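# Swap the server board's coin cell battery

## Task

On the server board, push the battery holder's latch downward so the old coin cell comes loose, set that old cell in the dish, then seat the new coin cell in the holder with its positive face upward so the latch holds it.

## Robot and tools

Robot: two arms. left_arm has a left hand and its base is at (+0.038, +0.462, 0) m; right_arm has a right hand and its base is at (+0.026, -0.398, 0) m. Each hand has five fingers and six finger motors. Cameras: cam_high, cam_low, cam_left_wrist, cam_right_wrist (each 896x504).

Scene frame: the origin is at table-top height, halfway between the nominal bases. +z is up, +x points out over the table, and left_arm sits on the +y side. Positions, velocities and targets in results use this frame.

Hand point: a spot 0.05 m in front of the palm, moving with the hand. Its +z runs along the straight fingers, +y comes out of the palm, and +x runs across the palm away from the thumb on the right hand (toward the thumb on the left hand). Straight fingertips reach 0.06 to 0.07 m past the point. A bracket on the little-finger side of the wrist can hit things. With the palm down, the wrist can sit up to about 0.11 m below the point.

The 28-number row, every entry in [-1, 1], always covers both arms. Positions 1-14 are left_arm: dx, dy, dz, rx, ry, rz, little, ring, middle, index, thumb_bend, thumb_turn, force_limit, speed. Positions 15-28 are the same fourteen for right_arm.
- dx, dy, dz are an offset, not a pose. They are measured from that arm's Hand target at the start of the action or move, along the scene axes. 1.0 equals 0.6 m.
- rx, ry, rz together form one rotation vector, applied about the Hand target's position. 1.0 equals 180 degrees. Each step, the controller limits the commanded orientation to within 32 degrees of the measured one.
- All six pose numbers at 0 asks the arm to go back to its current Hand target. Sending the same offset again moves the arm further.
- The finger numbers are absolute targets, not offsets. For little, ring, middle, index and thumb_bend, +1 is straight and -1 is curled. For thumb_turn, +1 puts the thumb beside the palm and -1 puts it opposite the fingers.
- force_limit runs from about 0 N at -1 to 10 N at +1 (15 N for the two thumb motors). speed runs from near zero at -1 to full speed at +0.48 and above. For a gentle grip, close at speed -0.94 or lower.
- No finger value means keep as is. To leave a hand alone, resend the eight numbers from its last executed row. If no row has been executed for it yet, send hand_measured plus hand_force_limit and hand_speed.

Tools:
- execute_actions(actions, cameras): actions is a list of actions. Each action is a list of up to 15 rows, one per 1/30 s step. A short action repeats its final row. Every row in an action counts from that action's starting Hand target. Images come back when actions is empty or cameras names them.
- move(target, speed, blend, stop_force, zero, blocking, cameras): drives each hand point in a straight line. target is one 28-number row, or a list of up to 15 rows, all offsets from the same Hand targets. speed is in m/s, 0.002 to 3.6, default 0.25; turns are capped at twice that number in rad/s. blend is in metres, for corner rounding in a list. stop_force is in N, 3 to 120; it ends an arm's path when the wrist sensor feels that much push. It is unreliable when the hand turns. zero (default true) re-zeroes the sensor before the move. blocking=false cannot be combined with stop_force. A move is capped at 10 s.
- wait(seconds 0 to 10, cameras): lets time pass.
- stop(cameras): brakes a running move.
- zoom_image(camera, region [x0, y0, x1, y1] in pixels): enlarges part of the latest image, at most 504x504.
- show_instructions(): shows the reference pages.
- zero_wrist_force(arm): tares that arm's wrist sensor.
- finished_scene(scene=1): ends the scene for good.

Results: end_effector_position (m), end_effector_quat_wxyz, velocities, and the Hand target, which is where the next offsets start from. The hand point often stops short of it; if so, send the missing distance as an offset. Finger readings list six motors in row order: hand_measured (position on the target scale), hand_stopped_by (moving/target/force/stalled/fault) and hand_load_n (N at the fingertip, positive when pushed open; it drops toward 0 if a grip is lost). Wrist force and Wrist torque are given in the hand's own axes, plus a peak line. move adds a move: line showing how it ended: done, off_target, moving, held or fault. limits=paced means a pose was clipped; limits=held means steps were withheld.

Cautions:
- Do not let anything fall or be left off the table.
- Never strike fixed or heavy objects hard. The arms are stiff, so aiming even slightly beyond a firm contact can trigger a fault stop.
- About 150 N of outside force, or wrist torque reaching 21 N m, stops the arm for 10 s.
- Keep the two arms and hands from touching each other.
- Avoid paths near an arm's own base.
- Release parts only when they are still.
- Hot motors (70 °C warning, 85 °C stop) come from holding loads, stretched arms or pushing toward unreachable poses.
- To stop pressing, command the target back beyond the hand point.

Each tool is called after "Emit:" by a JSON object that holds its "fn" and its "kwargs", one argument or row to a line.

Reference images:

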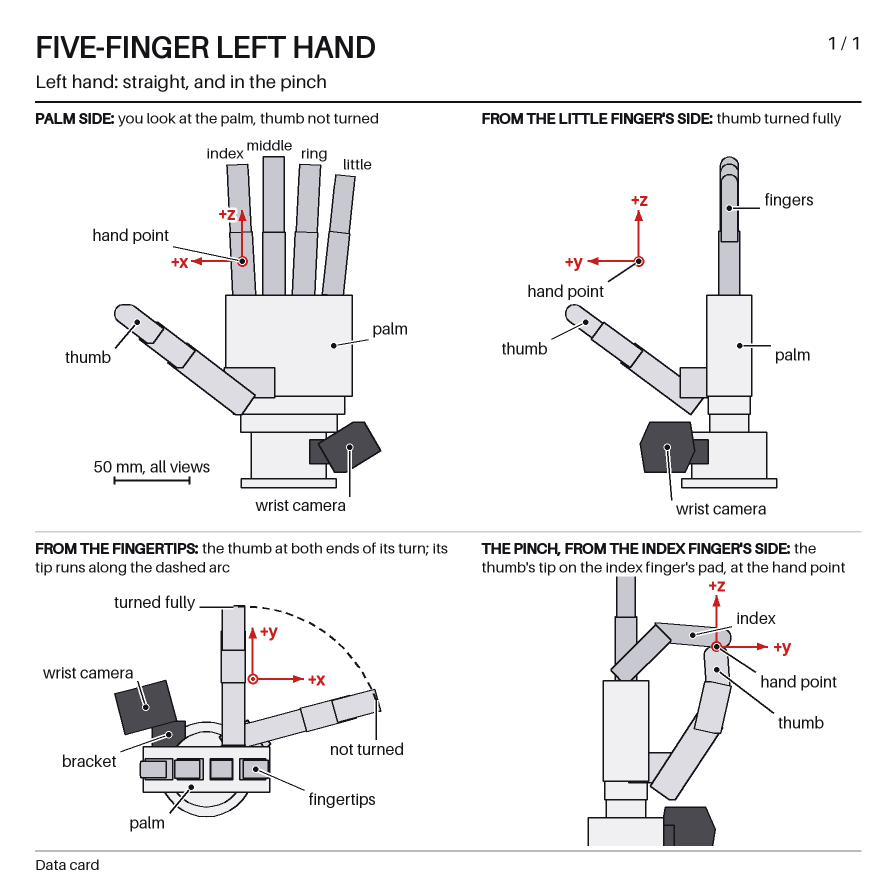

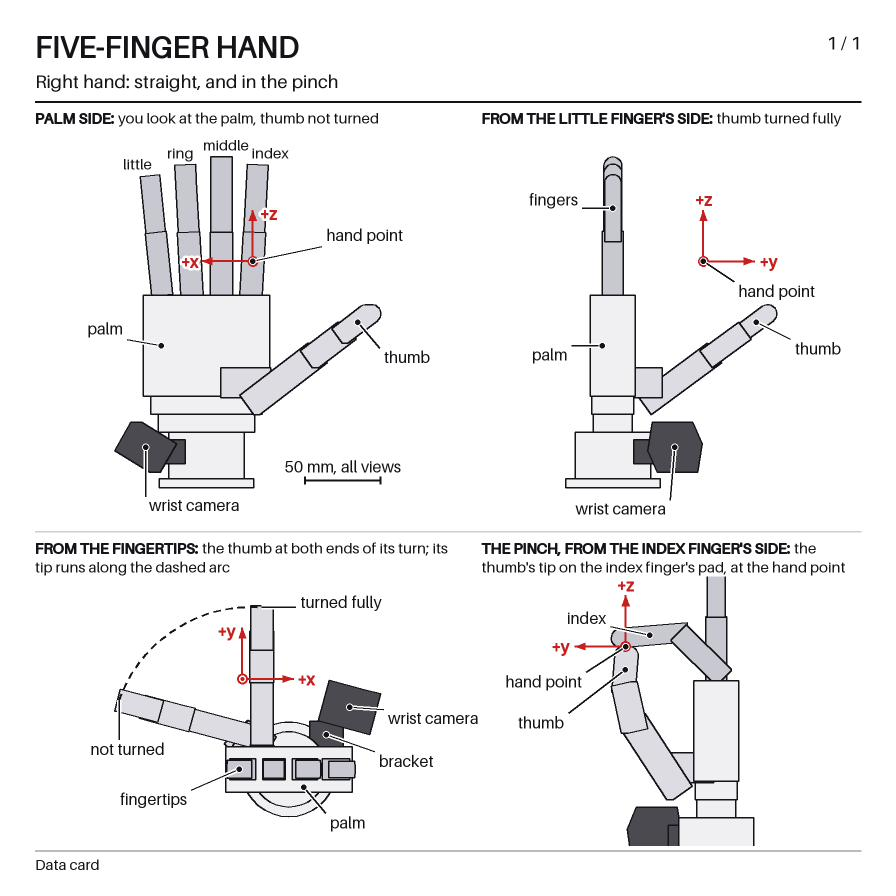

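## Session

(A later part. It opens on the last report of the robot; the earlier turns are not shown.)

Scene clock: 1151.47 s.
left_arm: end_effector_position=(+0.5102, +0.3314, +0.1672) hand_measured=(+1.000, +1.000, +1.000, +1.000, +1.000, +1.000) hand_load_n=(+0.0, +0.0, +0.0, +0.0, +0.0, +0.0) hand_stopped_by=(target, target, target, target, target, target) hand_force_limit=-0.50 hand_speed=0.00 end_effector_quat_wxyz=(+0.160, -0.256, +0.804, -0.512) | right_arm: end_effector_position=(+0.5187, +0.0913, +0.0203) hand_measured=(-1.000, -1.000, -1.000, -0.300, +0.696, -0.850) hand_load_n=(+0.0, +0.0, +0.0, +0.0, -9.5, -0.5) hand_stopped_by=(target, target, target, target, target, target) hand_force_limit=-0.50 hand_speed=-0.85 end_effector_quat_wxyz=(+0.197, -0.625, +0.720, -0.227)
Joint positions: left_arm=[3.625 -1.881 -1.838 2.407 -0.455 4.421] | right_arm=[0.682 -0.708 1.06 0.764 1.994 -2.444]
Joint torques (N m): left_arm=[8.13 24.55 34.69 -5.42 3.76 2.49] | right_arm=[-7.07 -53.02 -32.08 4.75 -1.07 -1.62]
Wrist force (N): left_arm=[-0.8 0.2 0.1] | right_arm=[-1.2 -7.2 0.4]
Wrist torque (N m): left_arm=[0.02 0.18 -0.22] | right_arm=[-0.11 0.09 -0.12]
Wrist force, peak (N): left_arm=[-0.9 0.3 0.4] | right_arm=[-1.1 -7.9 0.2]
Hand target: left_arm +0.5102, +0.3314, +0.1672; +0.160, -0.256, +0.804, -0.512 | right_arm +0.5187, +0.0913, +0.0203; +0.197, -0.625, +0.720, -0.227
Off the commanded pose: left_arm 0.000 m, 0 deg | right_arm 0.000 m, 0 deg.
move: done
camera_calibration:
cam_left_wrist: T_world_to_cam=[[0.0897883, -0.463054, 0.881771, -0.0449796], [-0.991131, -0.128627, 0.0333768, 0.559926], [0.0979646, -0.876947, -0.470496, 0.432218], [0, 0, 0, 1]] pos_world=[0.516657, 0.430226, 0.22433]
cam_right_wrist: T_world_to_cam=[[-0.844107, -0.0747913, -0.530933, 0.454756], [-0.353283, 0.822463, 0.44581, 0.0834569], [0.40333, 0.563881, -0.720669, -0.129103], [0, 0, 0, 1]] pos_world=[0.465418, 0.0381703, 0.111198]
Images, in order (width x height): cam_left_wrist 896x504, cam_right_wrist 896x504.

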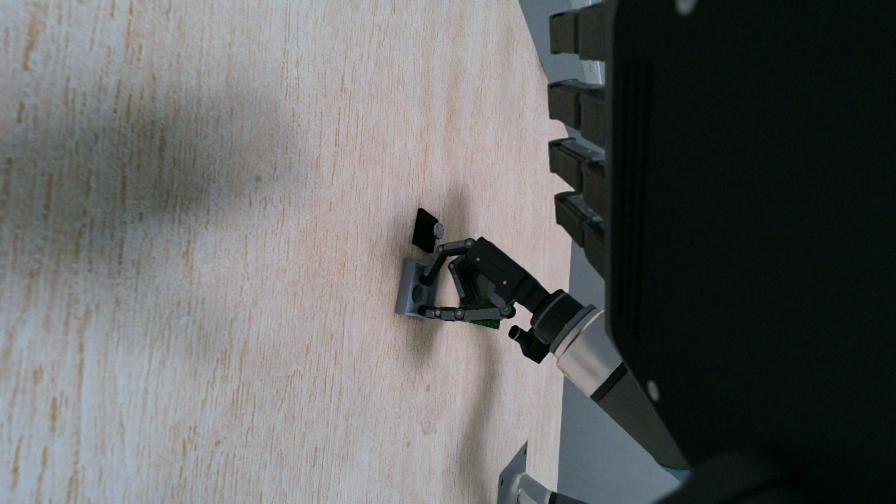

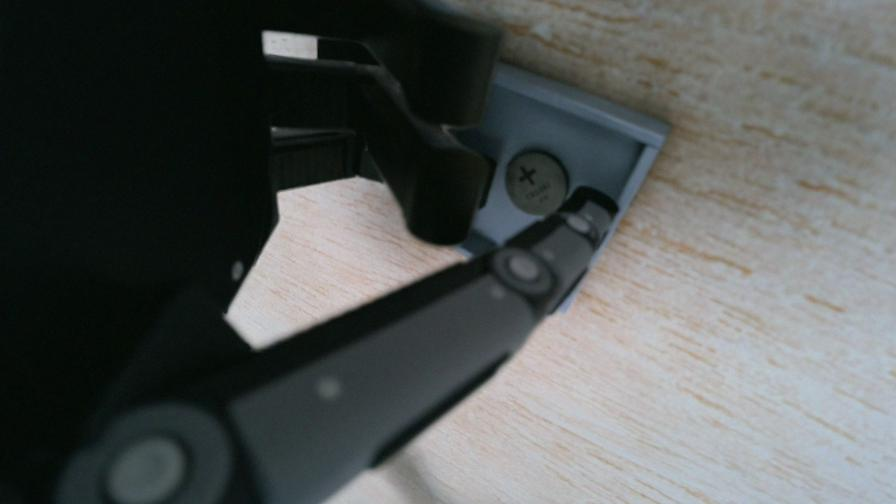

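Emit:
{"fn": "move", "kwargs": {
  "target": [
    [0,0,0,0,0,0,1,1,1,1,1,1,-0.5,0,0.005,0,0.002,0,0,0,-1,-1,-1,-0.3,0.70,-0.85,-0.5,-0.85],
    [0,0,0,0,0,0,1,1,1,1,1,1,-0.5,0,0.005,0,0.1,0,0,0,-1,-1,-1,-0.3,0.70,-0.85,-0.5,-0.85]
  ],
  "speed": 0.08,
  "blend": [0.002,0],
  "cameras": ["cam_left_wrist","cam_right_wrist"]
}}

Emit:
{"fn": "zoom_image", "kwargs": {
  "camera": "cam_left_wrist",
  "region": [380, 200, 480, 320]
}}

Scene clock: 1158.90 s.
left_arm: end_effector_position=(+0.5102, +0.3314, +0.1672) hand_measured=(+1.000, +1.000, +1.000, +1.000, +1.000, +1.000) hand_load_n=(+0.0, +0.0, +0.0, +0.0, +0.0, -0.5) hand_stopped_by=(target, target, target, target, target, target) hand_force_limit=-0.50 hand_speed=0.00 end_effector_quat_wxyz=(+0.160, -0.256, +0.804, -0.512) | right_arm: end_effector_position=(+0.5217, +0.0913, +0.0802) hand_measured=(-1.000, -1.000, -1.000, -0.300, +0.696, -0.850) hand_load_n=(+0.0, +0.0, +0.0, +0.0, +0.0, +0.0) hand_stopped_by=(target, target, target, target, target, target) hand_force_limit=-0.50 hand_speed=-0.85 end_effector_quat_wxyz=(+0.197, -0.625, +0.720, -0.227)
Joint positions: left_arm=[3.625 -1.881 -1.838 2.407 -0.455 4.421] | right_arm=[0.679 -0.75 0.979 0.887 1.992 -2.447]
Joint torques (N m): left_arm=[8.89 25.02 33.63 -5.18 3.86 2.34] | right_arm=[-10.13 -70.88 -36.98 4.96 0.18 0.89]
Wrist force (N): left_arm=[-0.6 0.3 0.4] | right_arm=[-1.0 -0.5 -0.8]
Wrist torque (N m): left_arm=[0.01 0.16 -0.21] | right_arm=[0.15 0.08 -0.03]
Wrist force, peak (N): left_arm=[-1.0 0.2 0.5] | right_arm=[-1.2 -7.8 0.3]
Hand target: left_arm +0.5102, +0.3314, +0.1672; +0.160, -0.256, +0.804, -0.512 | right_arm +0.5217, +0.0913, +0.0803; +0.197, -0.625, +0.720, -0.227
Off the commanded pose: left_arm 0.000 m, 0 deg | right_arm 0.000 m, 0 deg.
move: done; blend cut to 0.0016 m at target 1
camera_calibration:
cam_left_wrist: T_world_to_cam=[[0.0897883, -0.463054, 0.881771, -0.0449796], [-0.991131, -0.128627, 0.0333768, 0.559926], [0.0979646, -0.876947, -0.470496, 0.432218], [0, 0, 0, 1]] pos_world=[0.516657, 0.430226, 0.22433]
cam_right_wrist: T_world_to_cam=[[-0.84411, -0.0749073, -0.530911, 0.489094], [-0.353367, 0.822437, 0.44579, 0.0578571], [0.403248, 0.563902, -0.720698, -0.0871026], [0, 0, 0, 1]] pos_world=[0.468418, 0.0381702, 0.171099]
Images, in order (width x height): cam_left_wrist 896x504, cam_right_wrist 896x504.

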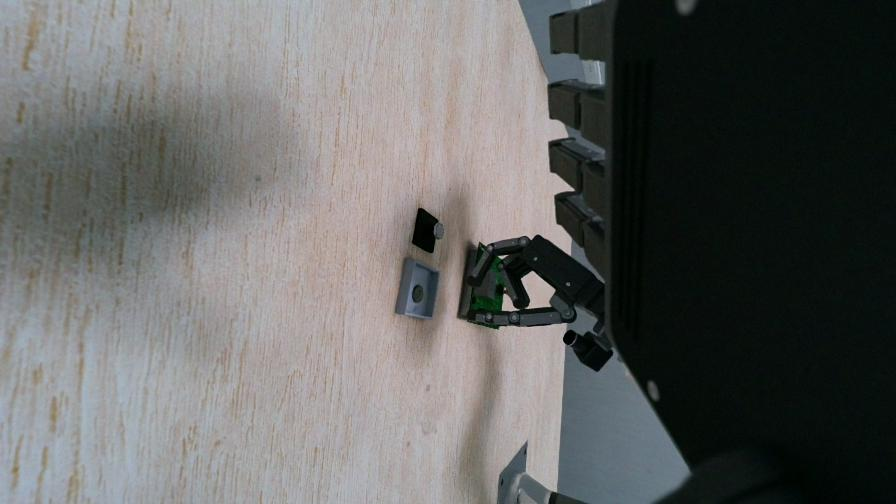

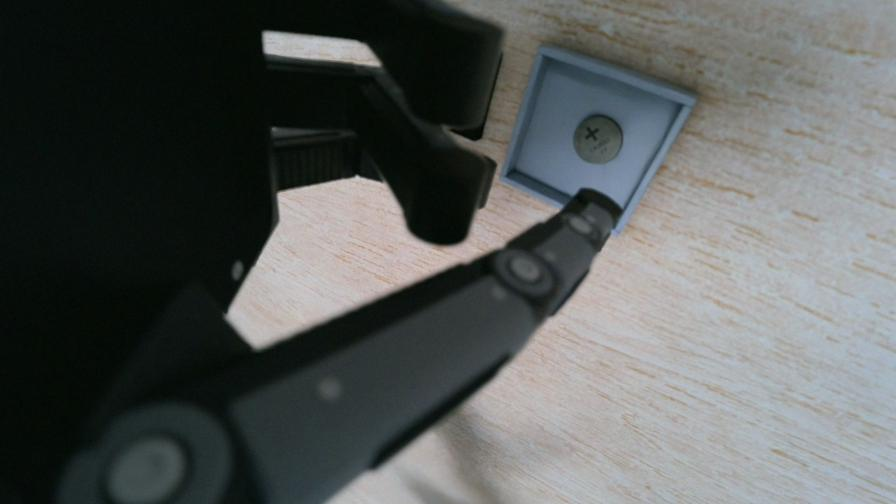

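Scaled by 4.200 from the camera's 896x504 image, which has a finer 1280x720 frame.

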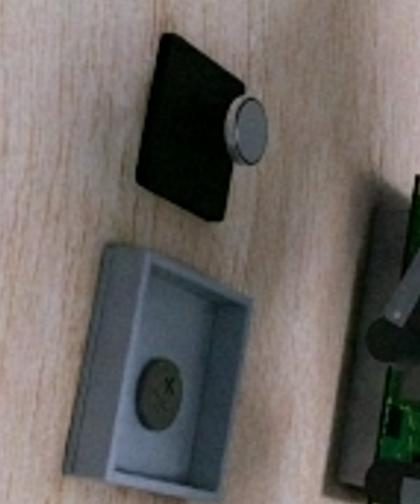

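Emit:
{"fn": "move", "kwargs": {
  "target": [0,0,0,0,0,0,1,1,1,1,1,1,-0.5,0,0.120,-0.019,-0.042,0,0,0,-1,-1,-1,-0.3,0.84,-0.85,-0.5,-0.5],
  "speed": 0.15,
  "cameras": ["cam_left_wrist","cam_right_wrist","cam_low"]
}}

Emit:
{"fn": "zoom_image", "kwargs": {
  "camera": "cam_left_wrist",
  "region": [390, 180, 510, 300]
}}

Emit:
{"fn": "zoom_image", "kwargs": {
  "camera": "cam_low",
  "region": [460, 220, 520, 270]
}}

Emit:
{"fn": "zoom_image", "kwargs": {
  "camera": "cam_right_wrist",
  "region": [440, 50, 690, 270]
}}

Scene clock: 1269.80 s.
left_arm: end_effector_position=(+0.5102, +0.3314, +0.1672) hand_measured=(+1.000, +1.000, +1.000, +1.000, +1.000, +1.000) hand_load_n=(+0.0, +0.0, -0.5, +0.0, +0.0, +0.0) hand_stopped_by=(target, target, target, target, target, target) hand_force_limit=-0.50 hand_speed=0.00 end_effector_quat_wxyz=(+0.160, -0.256, +0.804, -0.512) | right_arm: end_effector_position=(+0.5936, +0.0799, +0.0551) hand_measured=(-1.000, -1.000, -1.000, -0.300, +0.840, -0.850) hand_load_n=(+0.0, +0.0, +0.0, +0.0, +0.0, +0.0) hand_stopped_by=(target, target, target, target, target, target) hand_force_limit=-0.50 hand_speed=-0.50 end_effector_quat_wxyz=(+0.197, -0.625, +0.720, -0.227)
Joint positions: left_arm=[3.625 -1.881 -1.838 2.407 -0.455 4.421] | right_arm=[0.598 -0.617 0.789 0.912 1.956 -2.526]
Joint torques (N m): left_arm=[7.14 23.93 33.03 -5.21 3.77 2.49] | right_arm=[-12.17 -57.68 -37.79 4.8 -1.11 -2.13]
Wrist force (N): left_arm=[-0.7 0.4 0.3] | right_arm=[-1.3 -0.8 -0.4]
Wrist torque (N m): left_arm=[0.04 0.18 -0.22] | right_arm=[0.08 0.09 0.08]
Wrist force, peak (N): left_arm=[-0.9 0.5 0.6] | right_arm=[-1.4 -0.2 -1.5]
Hand target: left_arm +0.5102, +0.3314, +0.1672; +0.160, -0.256, +0.804, -0.512 | right_arm +0.5937, +0.0799, +0.0551; +0.197, -0.625, +0.720, -0.227
Off the commanded pose: left_arm 0.000 m, 0 deg | right_arm 0.000 m, 0 deg.
move: done
camera_calibration:
cam_left_wrist: T_world_to_cam=[[0.0897883, -0.463054, 0.881771, -0.0449796], [-0.991131, -0.128627, 0.0333768, 0.559926], [0.0979646, -0.876947, -0.470496, 0.432218], [0, 0, 0, 1]] pos_world=[0.516657, 0.430226, 0.22433]
cam_right_wrist: T_world_to_cam=[[-0.844077, -0.0748592, -0.530971, 0.535679], [-0.353352, 0.822457, 0.445765, 0.103859], [0.403331, 0.563879, -0.720669, -0.127846], [0, 0, 0, 1]] pos_world=[0.540418, 0.0267703, 0.145999]
Images, in order (width x height): cam_low 896x504, cam_left_wrist 896x504, cam_right_wrist 896x504.

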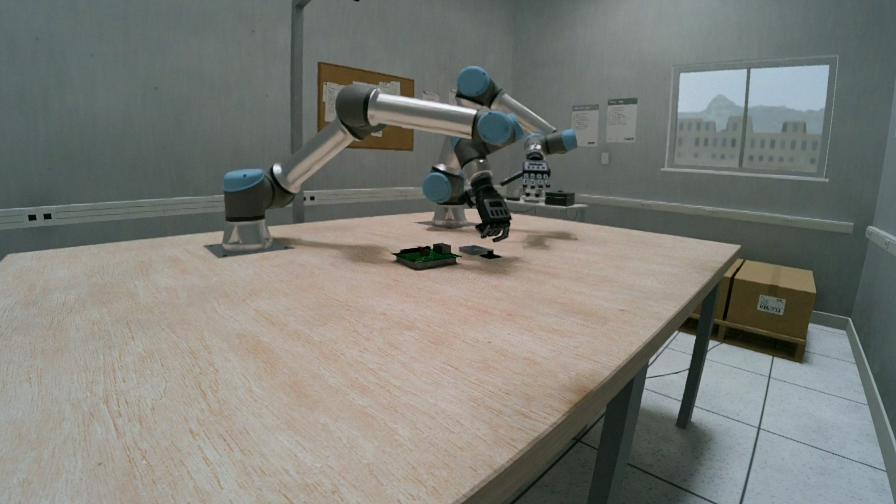

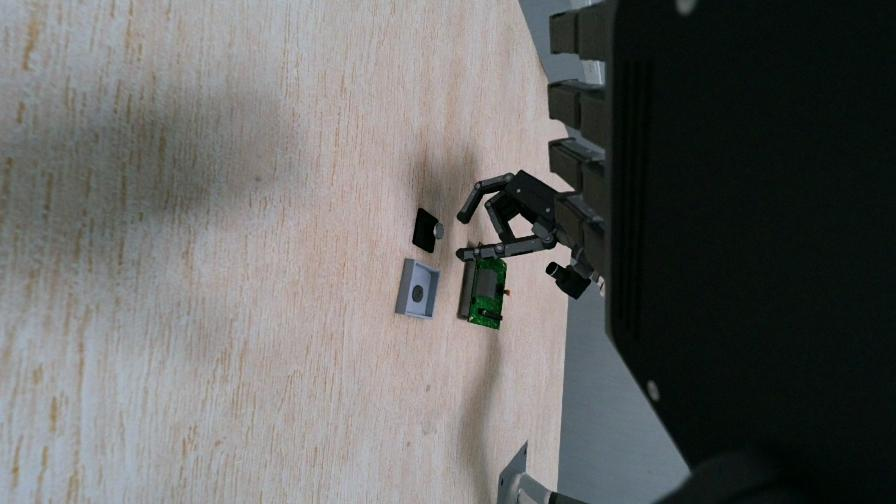

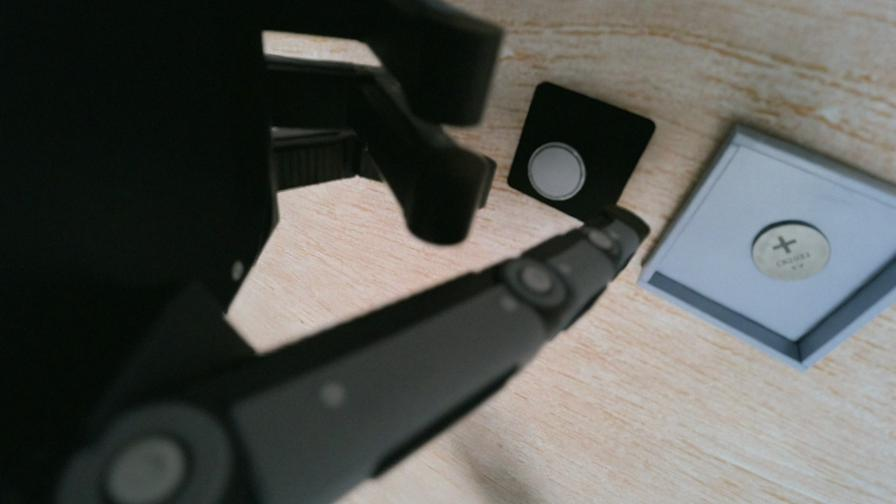

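Scaled by 4.200 from the camera's 896x504 image, which has a finer 1280x720 frame.

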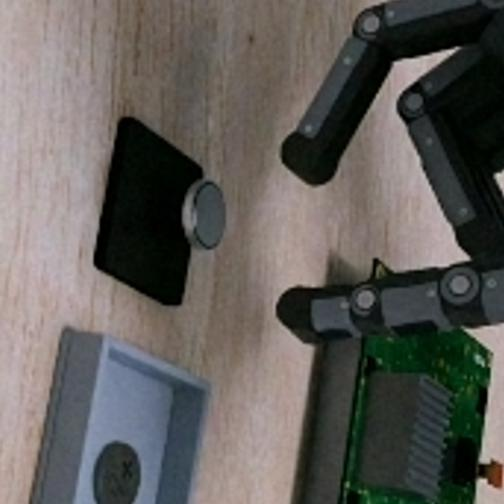

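Scaled by 8.400 from the camera's 896x504 image, which has a finer 1280x720 frame.

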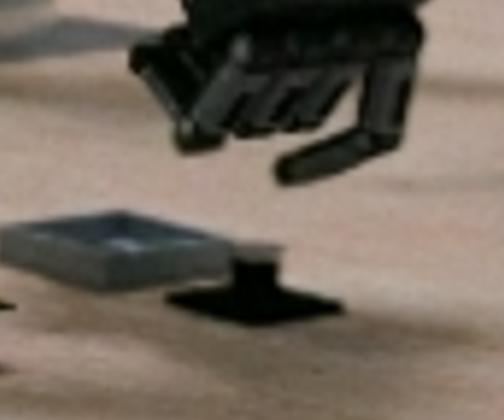

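Scaled by 2.016 from the camera's 896x504 image, which has a finer 1280x720 frame.

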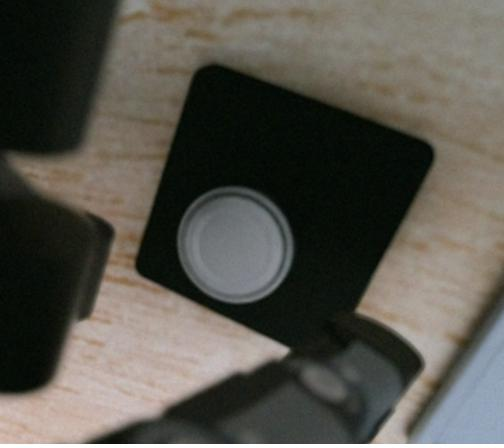

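Emit:
{"fn": "move", "kwargs": {
  "target": [0,0,0,0,0,0,1,1,1,1,1,1,-0.5,0,0.0025,0.0008,-0.0625,0,0,0,-1,-1,-1,-0.3,0.84,-0.85,-0.5,-0.5],
  "speed": 0.06,
  "stop_force": 4,
  "cameras": ["cam_left_wrist","cam_right_wrist"]
}}

Emit:
{"fn": "zoom_image", "kwargs": {
  "camera": "cam_left_wrist",
  "region": [400, 190, 480, 270]
}}

Emit:
{"fn": "zoom_image", "kwargs": {
  "camera": "cam_right_wrist",
  "region": [460, 90, 640, 250]
}}

Scene clock: 1294.97 s.
left_arm: end_effector_position=(+0.5102, +0.3314, +0.1672) hand_measured=(+1.000, +1.000, +1.000, +1.000, +1.000, +1.000) hand_load_n=(+0.0, +0.0, +0.0, +0.0, +0.0, +0.0) hand_stopped_by=(target, target, target, target, target, target) hand_force_limit=-0.50 hand_speed=0.00 end_effector_quat_wxyz=(+0.160, -0.256, +0.804, -0.512) | right_arm: end_effector_position=(+0.5952, +0.0804, +0.0176) hand_measured=(-1.000, -1.000, -1.000, -0.300, +0.840, -0.850) hand_load_n=(+0.0, +0.5, +0.0, +0.0, +0.0, +0.0) hand_stopped_by=(target, target, target, target, target, target) hand_force_limit=-0.50 hand_speed=-0.50 end_effector_quat_wxyz=(+0.197, -0.625, +0.720, -0.227)
Joint positions: left_arm=[3.625 -1.881 -1.838 2.407 -0.455 4.421] | right_arm=[0.597 -0.587 0.83 0.841 1.955 -2.526]
Joint torques (N m): left_arm=[7.08 23.72 33.85 -5.22 4.09 2.23] | right_arm=[-11.64 -57.93 -9.24 0.02 -1.13 -2.03]
Wrist force (N): left_arm=[-0.8 0.0 0.5] | right_arm=[-0.9 -0.6 -0.3]
Wrist torque (N m): left_arm=[-0.04 0.20 -0.22] | right_arm=[0.11 0.05 0.10]
Wrist force, peak (N): left_arm=[-1.0 0.2 0.5] | right_arm=[-1.2 -1.1 -0.9]
Hand target: left_arm +0.5102, +0.3314, +0.1672; +0.160, -0.256, +0.804, -0.512 | right_arm +0.5952, +0.0804, +0.0176; +0.197, -0.625, +0.720, -0.227
Off the commanded pose: left_arm 0.000 m, 0 deg | right_arm 0.000 m, 0 deg.
move: done
camera_calibration:
cam_left_wrist: T_world_to_cam=[[0.0897883, -0.463054, 0.881771, -0.0449796], [-0.991131, -0.128627, 0.0333768, 0.559926], [0.0979646, -0.876947, -0.470496, 0.432218], [0, 0, 0, 1]] pos_world=[0.516657, 0.430226, 0.22433]
cam_right_wrist: T_world_to_cam=[[-0.844107, -0.0747913, -0.530933, 0.517081], [-0.353283, 0.822463, 0.44581, 0.120652], [0.40333, 0.563881, -0.720669, -0.155757], [0, 0, 0, 1]] pos_world=[0.541918, 0.0272703, 0.108498]
Images, in order (width x height): cam_left_wrist 896x504, cam_right_wrist 896x504.

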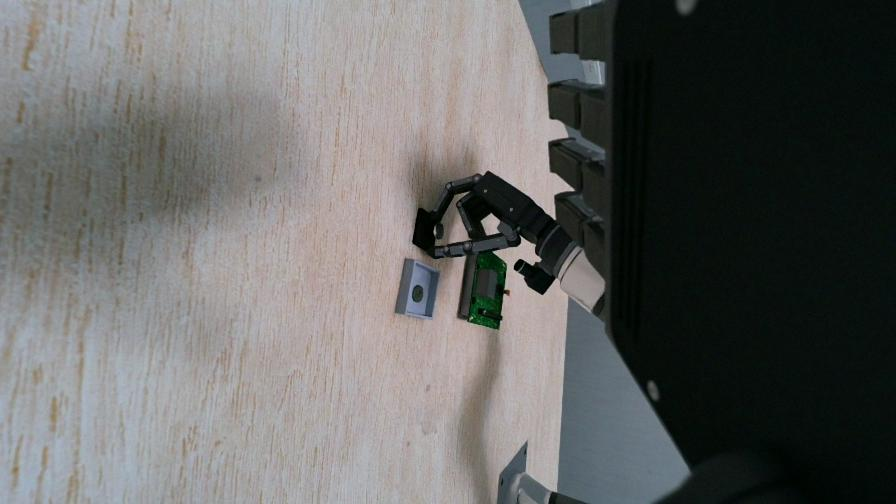

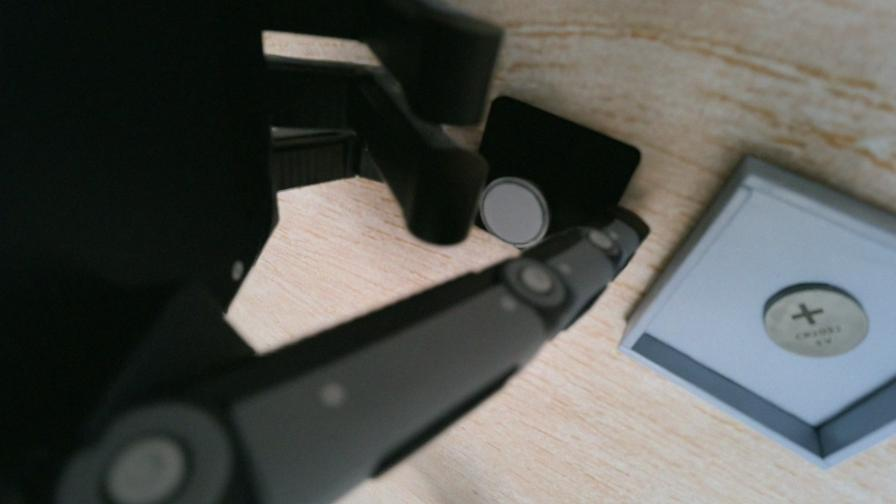

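Scaled by 6.300 from the camera's 896x504 image, which has a finer 1280x720 frame.

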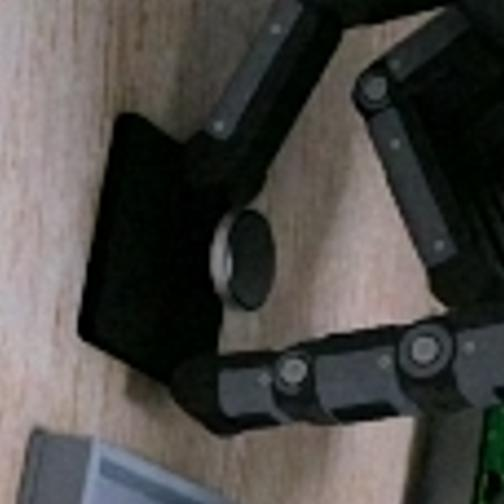

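Scaled by 2.800 from the camera's 896x504 image, which has a finer 1280x720 frame.

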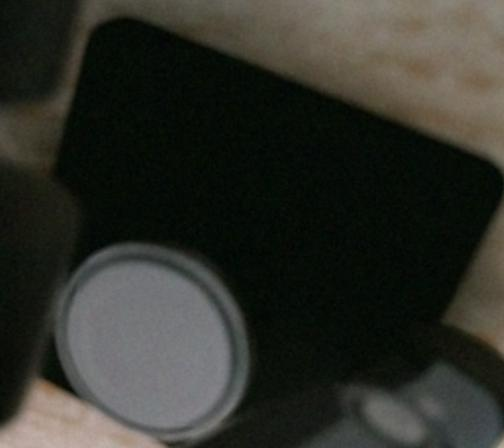

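Emit:
{"fn": "move", "kwargs": {
  "target": [0,0,0,0,0,0,1,1,1,1,1,1,-0.5,0,-0.0015,0.0065,0.007,0,0,0,-1,-1,-1,-0.3,0.84,-0.85,-0.5,-0.5],
  "speed": 0.04,
  "cameras": ["cam_left_wrist","cam_right_wrist","cam_low"]
}}

Emit:
{"fn": "zoom_image", "kwargs": {
  "camera": "cam_left_wrist",
  "region": [400, 190, 480, 270]
}}

Emit:
{"fn": "zoom_image", "kwargs": {
  "camera": "cam_right_wrist",
  "region": [460, 90, 640, 250]
}}

Emit:
{"fn": "zoom_image", "kwargs": {
  "camera": "cam_low",
  "region": [465, 230, 515, 265]
}}

Scene clock: 1313.83 s.
left_arm: end_effector_position=(+0.5102, +0.3314, +0.1672) hand_measured=(+1.000, +1.000, +1.000, +1.000, +1.000, +1.000) hand_load_n=(+0.0, +0.0, +0.0, +0.0, +0.0, +0.0) hand_stopped_by=(target, target, target, target, target, target) hand_force_limit=-0.50 hand_speed=0.00 end_effector_quat_wxyz=(+0.160, -0.256, +0.804, -0.512) | right_arm: end_effector_position=(+0.5943, +0.0843, +0.0218) hand_measured=(-1.000, -1.000, -1.000, -0.300, +0.840, -0.850) hand_load_n=(+0.0, +0.0, +0.0, +0.0, +0.0, +0.0) hand_stopped_by=(target, target, target, target, target, target) hand_force_limit=-0.50 hand_speed=-0.50 end_effector_quat_wxyz=(+0.197, -0.625, +0.720, -0.227)
Joint positions: left_arm=[3.625 -1.881 -1.838 2.407 -0.455 4.421] | right_arm=[0.603 -0.583 0.812 0.857 1.958 -2.521]
Joint torques (N m): left_arm=[7.04 24.64 33.63 -5.07 3.84 2.37] | right_arm=[12.87 -58.17 -36.75 4.36 2.65 1.85]
Wrist force (N): left_arm=[-0.8 0.0 0.4] | right_arm=[-0.9 -0.7 -0.2]
Wrist torque (N m): left_arm=[-0.02 0.20 -0.22] | right_arm=[0.08 0.03 0.10]
Wrist force, peak (N): left_arm=[-0.9 0.4 0.4] | right_arm=[-1.1 -1.0 -0.5]
Hand target: left_arm +0.5102, +0.3314, +0.1672; +0.160, -0.256, +0.804, -0.512 | right_arm +0.5943, +0.0843, +0.0218; +0.197, -0.625, +0.720, -0.227
Off the commanded pose: left_arm 0.000 m, 0 deg | right_arm 0.000 m, 0 deg.
move: done
camera_calibration:
cam_left_wrist: T_world_to_cam=[[0.0897883, -0.463054, 0.881771, -0.0449796], [-0.991131, -0.128627, 0.0333768, 0.559926], [0.0979646, -0.876947, -0.470496, 0.432218], [0, 0, 0, 1]] pos_world=[0.516657, 0.430226, 0.22433]
cam_right_wrist: T_world_to_cam=[[-0.844107, -0.0747913, -0.530933, 0.518843], [-0.353283, 0.822463, 0.44581, 0.115254], [0.40333, 0.563881, -0.720669, -0.154567], [0, 0, 0, 1]] pos_world=[0.541018, 0.0311703, 0.112698]
Images, in order (width x height): cam_low 896x504, cam_left_wrist 896x504, cam_right_wrist 896x504.

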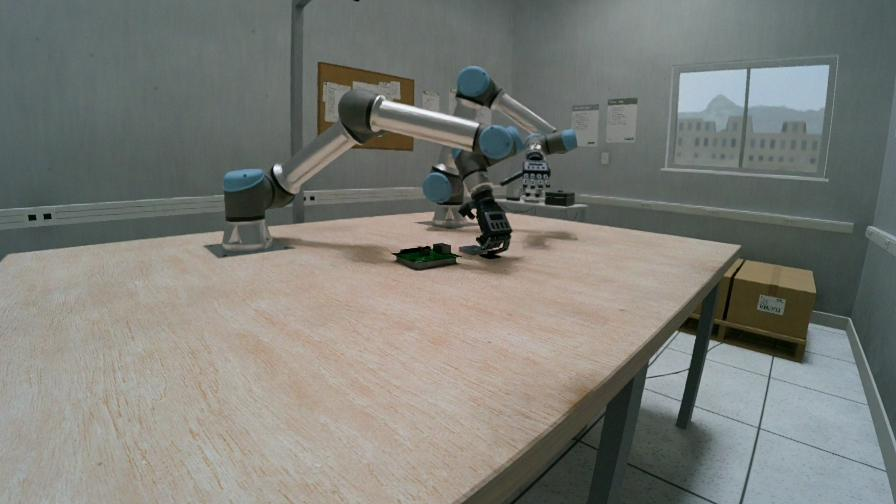

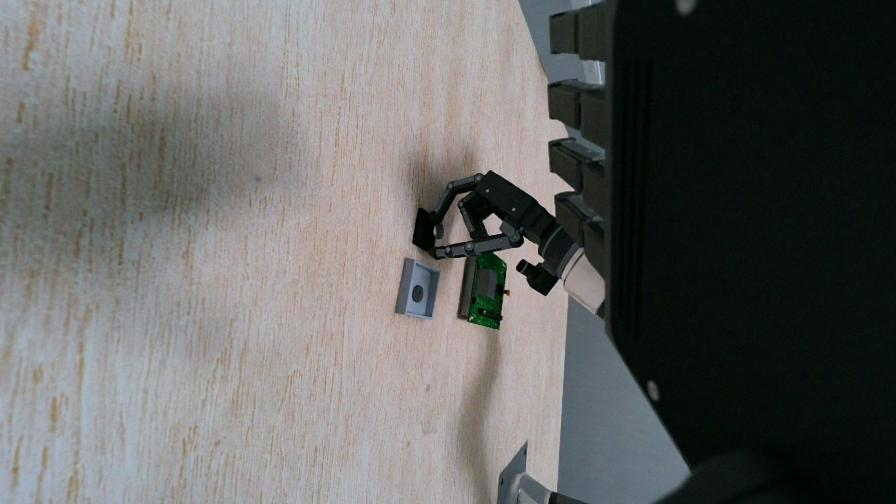

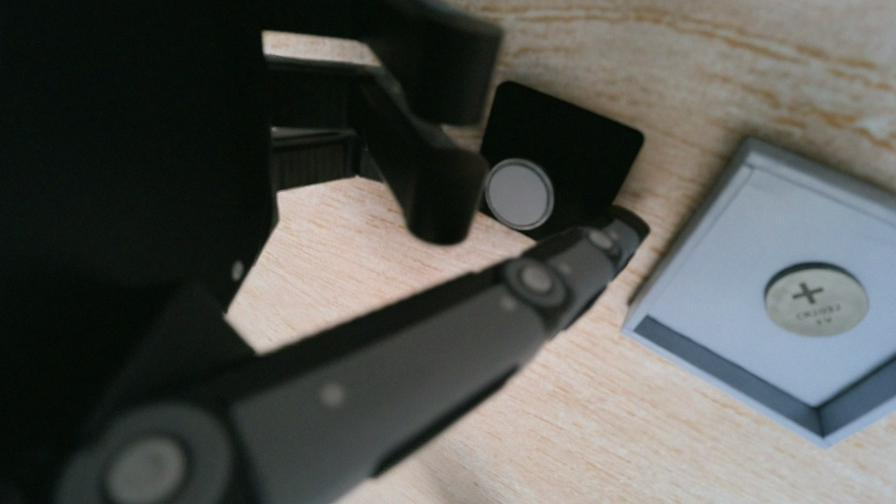

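Scaled by 6.300 from the camera's 896x504 image, which has a finer 1280x720 frame.

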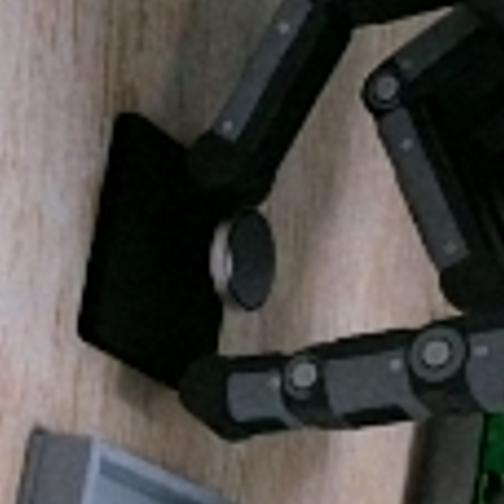

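Scaled by 2.800 from the camera's 896x504 image, which has a finer 1280x720 frame.

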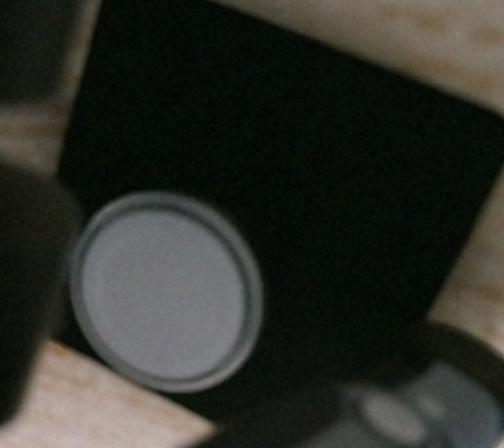

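Scaled by 10.080 from the camera's 896x504 image, which has a finer 1280x720 frame.

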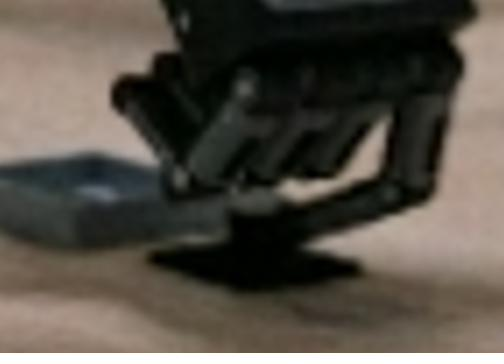

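Emit:
{"fn": "move", "kwargs": {
  "target": [0,0,0,0,0,0,1,1,1,1,1,1,-0.5,0,0.0008,-0.001,0.0025,0,0,0,-1,-1,-1,-0.3,0.84,-0.85,-0.5,-0.5],
  "speed": 0.04,
  "cameras": []
}}

Emit:
{"fn": "move", "kwargs": {
  "target": [0,0,0,0,0,0,1,1,1,1,1,1,-0.5,0,0,0,0,0,0,0,-1,-1,-1,-0.3,0.3,-0.85,-0.7,-0.94],
  "cameras": ["cam_left_wrist","cam_right_wrist","cam_low"]
}}

Emit:
{"fn": "zoom_image", "kwargs": {
  "camera": "cam_left_wrist",
  "region": [400, 190, 480, 270]
}}

Emit:
{"fn": "zoom_image", "kwargs": {
  "camera": "cam_right_wrist",
  "region": [460, 90, 640, 250]
}}

Scene clock: 1332.30 s.
left_arm: end_effector_position=(+0.5102, +0.3314, +0.1672) hand_measured=(+1.000, +1.000, +1.000, +1.000, +1.000, +1.000) hand_load_n=(+0.0, +0.0, +0.0, +0.0, +0.0, +0.0) hand_stopped_by=(target, target, target, target, target, target) hand_force_limit=-0.50 hand_speed=0.00 end_effector_quat_wxyz=(+0.160, -0.256, +0.804, -0.512) | right_arm: end_effector_position=(+0.5947, +0.0837, +0.0233) hand_measured=(-1.000, -1.000, -1.000, -0.300, +0.840, -0.850) hand_load_n=(+0.0, +0.0, +0.0, +0.0, +0.0, +0.0) hand_stopped_by=(target, target, target, target, target, target) hand_force_limit=-0.50 hand_speed=-0.50 end_effector_quat_wxyz=(+0.197, -0.625, +0.720, -0.227)
Joint positions: left_arm=[3.625 -1.881 -1.838 2.407 -0.455 4.421] | right_arm=[0.602 -0.585 0.811 0.859 1.957 -2.522]
Joint torques (N m): left_arm=[7.9 23.55 33.29 -5.2 3.84 2.41] | right_arm=[-12.12 -76.74 -36.58 4.64 -1.17 -1.64]
Wrist force (N): left_arm=[-0.8 0.3 0.4] | right_arm=[-0.9 -0.6 -0.4]
Wrist torque (N m): left_arm=[0.02 0.19 -0.22] | right_arm=[0.11 0.04 0.11]
Wrist force, peak (N): left_arm=[-0.9 0.4 0.2] | right_arm=[-1.1 -0.8 -0.6]
Hand target: left_arm +0.5102, +0.3314, +0.1672; +0.160, -0.256, +0.804, -0.512 | right_arm +0.5947, +0.0837, +0.0233; +0.197, -0.625, +0.720, -0.227
Off the commanded pose: left_arm 0.000 m, 0 deg | right_arm 0.000 m, 0 deg.
move: done
No camera images: "cameras" was empty.

Scene clock: 1335.07 s.
left_arm: end_effector_position=(+0.5102, +0.3314, +0.1672) hand_measured=(+1.000, +1.000, +1.000, +1.000, +1.000, +1.000) hand_load_n=(+0.0, +0.0, -0.5, +0.0, +0.0, -0.5) hand_stopped_by=(target, target, target, target, target, target) hand_force_limit=-0.50 hand_speed=0.00 end_effector_quat_wxyz=(+0.160, -0.256, +0.804, -0.512) | right_arm: end_effector_position=(+0.5947, +0.0837, +0.0233) hand_measured=(-1.000, -1.000, -1.000, -0.300, +0.620, -0.850) hand_load_n=(+0.0, +0.0, +0.0, +1.0, +2.5, +0.0) hand_stopped_by=(target, target, target, target, force, target) hand_force_limit=-0.70 hand_speed=-0.94 end_effector_quat_wxyz=(+0.197, -0.625, +0.720, -0.227)
Joint positions: left_arm=[3.625 -1.881 -1.838 2.407 -0.455 4.421] | right_arm=[0.602 -0.585 0.811 0.859 1.957 -2.522]
Joint torques (N m): left_arm=[6.93 25.03 33.55 -5.18 3.79 2.48] | right_arm=[-11.7 -76.48 -37.32 4.49 -1.05 -1.57]
Wrist force (N): left_arm=[-0.7 0.2 0.3] | right_arm=[-0.9 -1.0 -0.7]
Wrist torque (N m): left_arm=[0.01 0.18 -0.22] | right_arm=[0.07 0.04 0.10]
Wrist force, peak (N): left_arm=[-1.0 0.3 0.5] | right_arm=[-0.9 -1.0 -0.8]
Hand target: left_arm +0.5102, +0.3314, +0.1672; +0.160, -0.256, +0.804, -0.512 | right_arm +0.5947, +0.0837, +0.0233; +0.197, -0.625, +0.720, -0.227
Off the commanded pose: left_arm 0.000 m, 0 deg | right_arm 0.000 m, 0 deg.
move: done
camera_calibration:
cam_left_wrist: T_world_to_cam=[[0.0897883, -0.463054, 0.881771, -0.0449796], [-0.991131, -0.128627, 0.0333768, 0.559926], [0.0979646, -0.876947, -0.470496, 0.432218], [0, 0, 0, 1]] pos_world=[0.516657, 0.430226, 0.22433]
cam_right_wrist: T_world_to_cam=[[-0.844107, -0.0747913, -0.530933, 0.520017], [-0.353283, 0.822463, 0.44581, 0.115255], [0.40333, 0.563881, -0.720669, -0.153349], [0, 0, 0, 1]] pos_world=[0.541518, 0.0305703, 0.114198]
Images, in order (width x height): cam_low 896x504, cam_left_wrist 896x504, cam_right_wrist 896x504.

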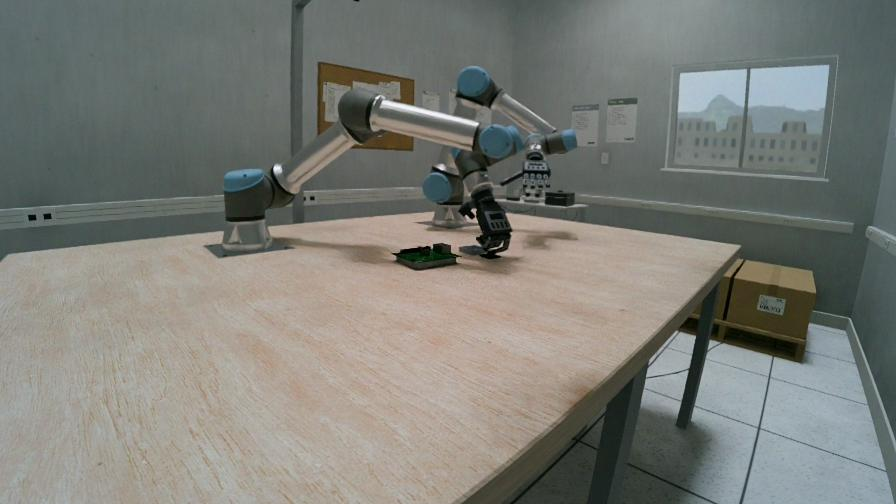

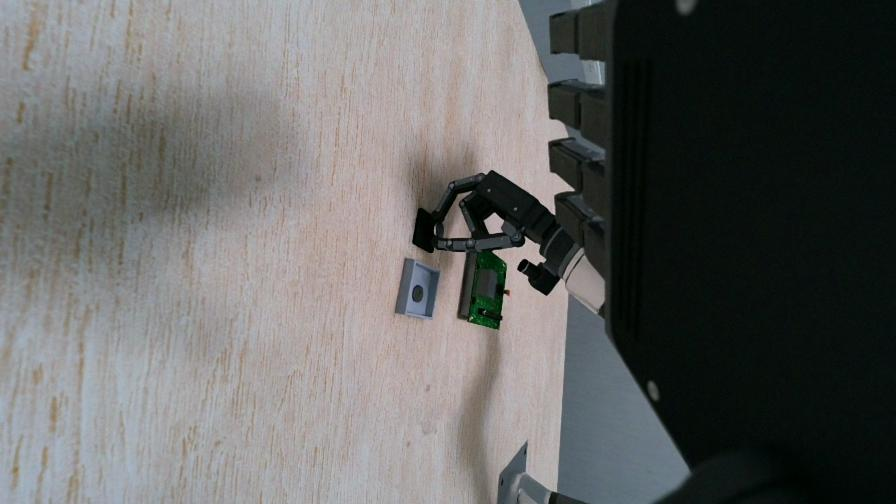

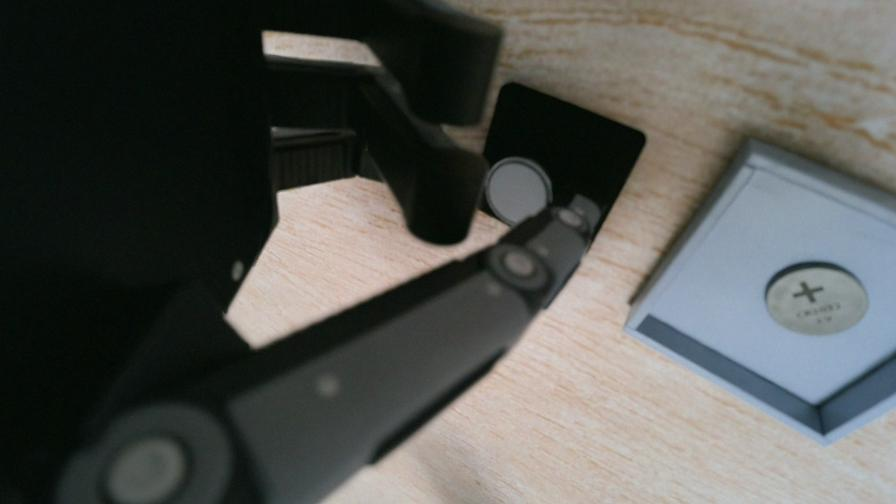

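Scaled by 6.300 from the camera's 896x504 image, which has a finer 1280x720 frame.

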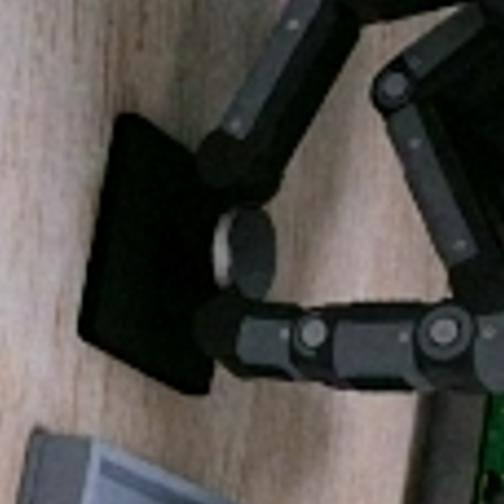

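Scaled by 2.800 from the camera's 896x504 image, which has a finer 1280x720 frame.

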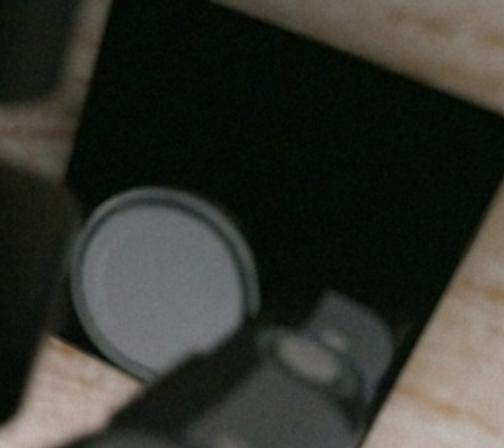

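Emit:
{"fn": "move", "kwargs": {
  "target": [
    [0,0,0,0,0,0,1,1,1,1,1,1,-0.5,0,0,0,0.01167,0,0,0,-1,-1,-1,-0.3,0.3,-0.85,-0.7,-0.94],
    [0,0,0,0,0,0,1,1,1,1,1,1,-0.5,0,0,0.02333,0.01167,0,0,0,-1,-1,-1,-0.3,0.3,-0.85,-0.7,-0.94]
  ],
  "speed": 0.03,
  "cameras": ["cam_left_wrist","cam_right_wrist"]
}}

Emit:
{"fn": "zoom_image", "kwargs": {
  "camera": "cam_left_wrist",
  "region": [400, 190, 480, 270]
}}

Emit:
{"fn": "zoom_image", "kwargs": {
  "camera": "cam_right_wrist",
  "region": [460, 90, 640, 250]
}}

Scene clock: 1379.93 s.
left_arm: end_effector_position=(+0.5102, +0.3314, +0.1672) hand_measured=(+1.000, +1.000, +1.000, +1.000, +1.000, +1.000) hand_load_n=(+0.0, +0.0, +0.0, +0.0, +0.0, +0.0) hand_stopped_by=(target, target, target, target, target, target) hand_force_limit=-0.50 hand_speed=0.00 end_effector_quat_wxyz=(+0.160, -0.256, +0.804, -0.512) | right_arm: end_effector_position=(+0.5947, +0.0977, +0.0303) hand_measured=(-1.000, -1.000, -1.000, -0.300, +0.620, -0.850) hand_load_n=(+0.0, +0.0, +0.0, +1.5, +2.5, +0.0) hand_stopped_by=(target, target, target, target, force, target) hand_force_limit=-0.70 hand_speed=-0.94 end_effector_quat_wxyz=(+0.197, -0.625, +0.720, -0.227)
Joint positions: left_arm=[3.625 -1.881 -1.838 2.407 -0.455 4.421] | right_arm=[0.62 -0.555 0.736 0.911 1.966 -2.505]
Joint torques (N m): left_arm=[7.24 23.83 33.68 -4.93 3.77 2.34] | right_arm=[12.91 -58.87 -37.08 4.41 2.74 2.35]
Wrist force (N): left_arm=[-0.9 0.1 0.4] | right_arm=[-1.3 -0.6 -0.3]
Wrist torque (N m): left_arm=[-0.01 0.21 -0.22] | right_arm=[0.09 0.09 -0.06]
Wrist force, peak (N): left_arm=[-1.0 0.4 0.4] | right_arm=[-1.1 -1.0 -0.8]
Hand target: left_arm +0.5102, +0.3314, +0.1672; +0.160, -0.256, +0.804, -0.512 | right_arm +0.5947, +0.0977, +0.0303; +0.197, -0.625, +0.720, -0.227
Off the commanded pose: left_arm 0.000 m, 0 deg | right_arm 0.000 m, 0 deg.
move: done
camera_calibration:
cam_left_wrist: T_world_to_cam=[[0.0897883, -0.463054, 0.881771, -0.0449796], [-0.991131, -0.128627, 0.0333768, 0.559926], [0.0979646, -0.876947, -0.470496, 0.432218], [0, 0, 0, 1]] pos_world=[0.516657, 0.430226, 0.22433]
cam_right_wrist: T_world_to_cam=[[-0.844107, -0.0747913, -0.530933, 0.52478], [-0.353283, 0.822463, 0.44581, 0.10062], [0.40333, 0.563881, -0.720669, -0.156199], [0, 0, 0, 1]] pos_world=[0.541518, 0.0445703, 0.121198]
Images, in order (width x height): cam_left_wrist 896x504, cam_right_wrist 896x504.

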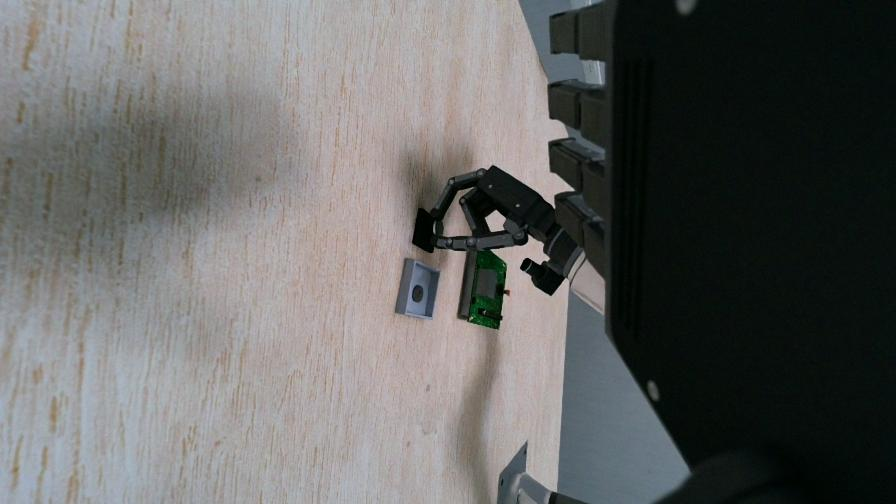

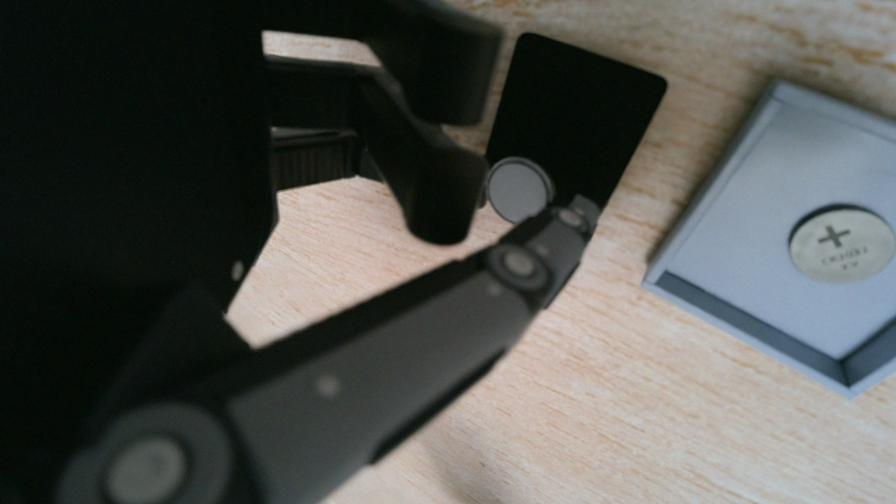

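Scaled by 6.300 from the camera's 896x504 image, which has a finer 1280x720 frame.

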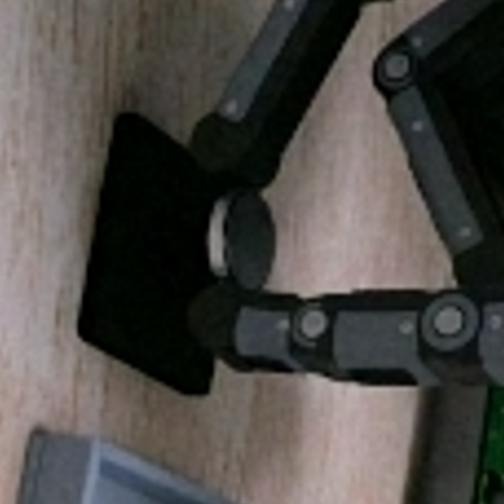

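Scaled by 2.800 from the camera's 896x504 image, which has a finer 1280x720 frame.

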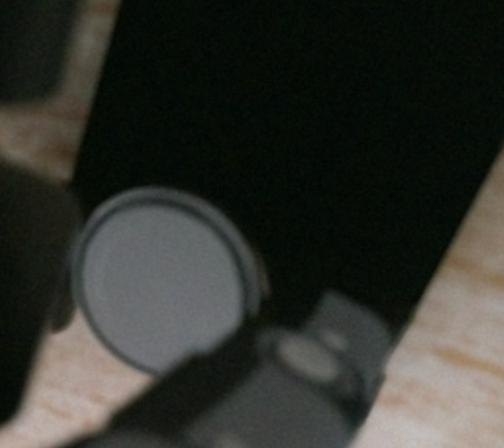

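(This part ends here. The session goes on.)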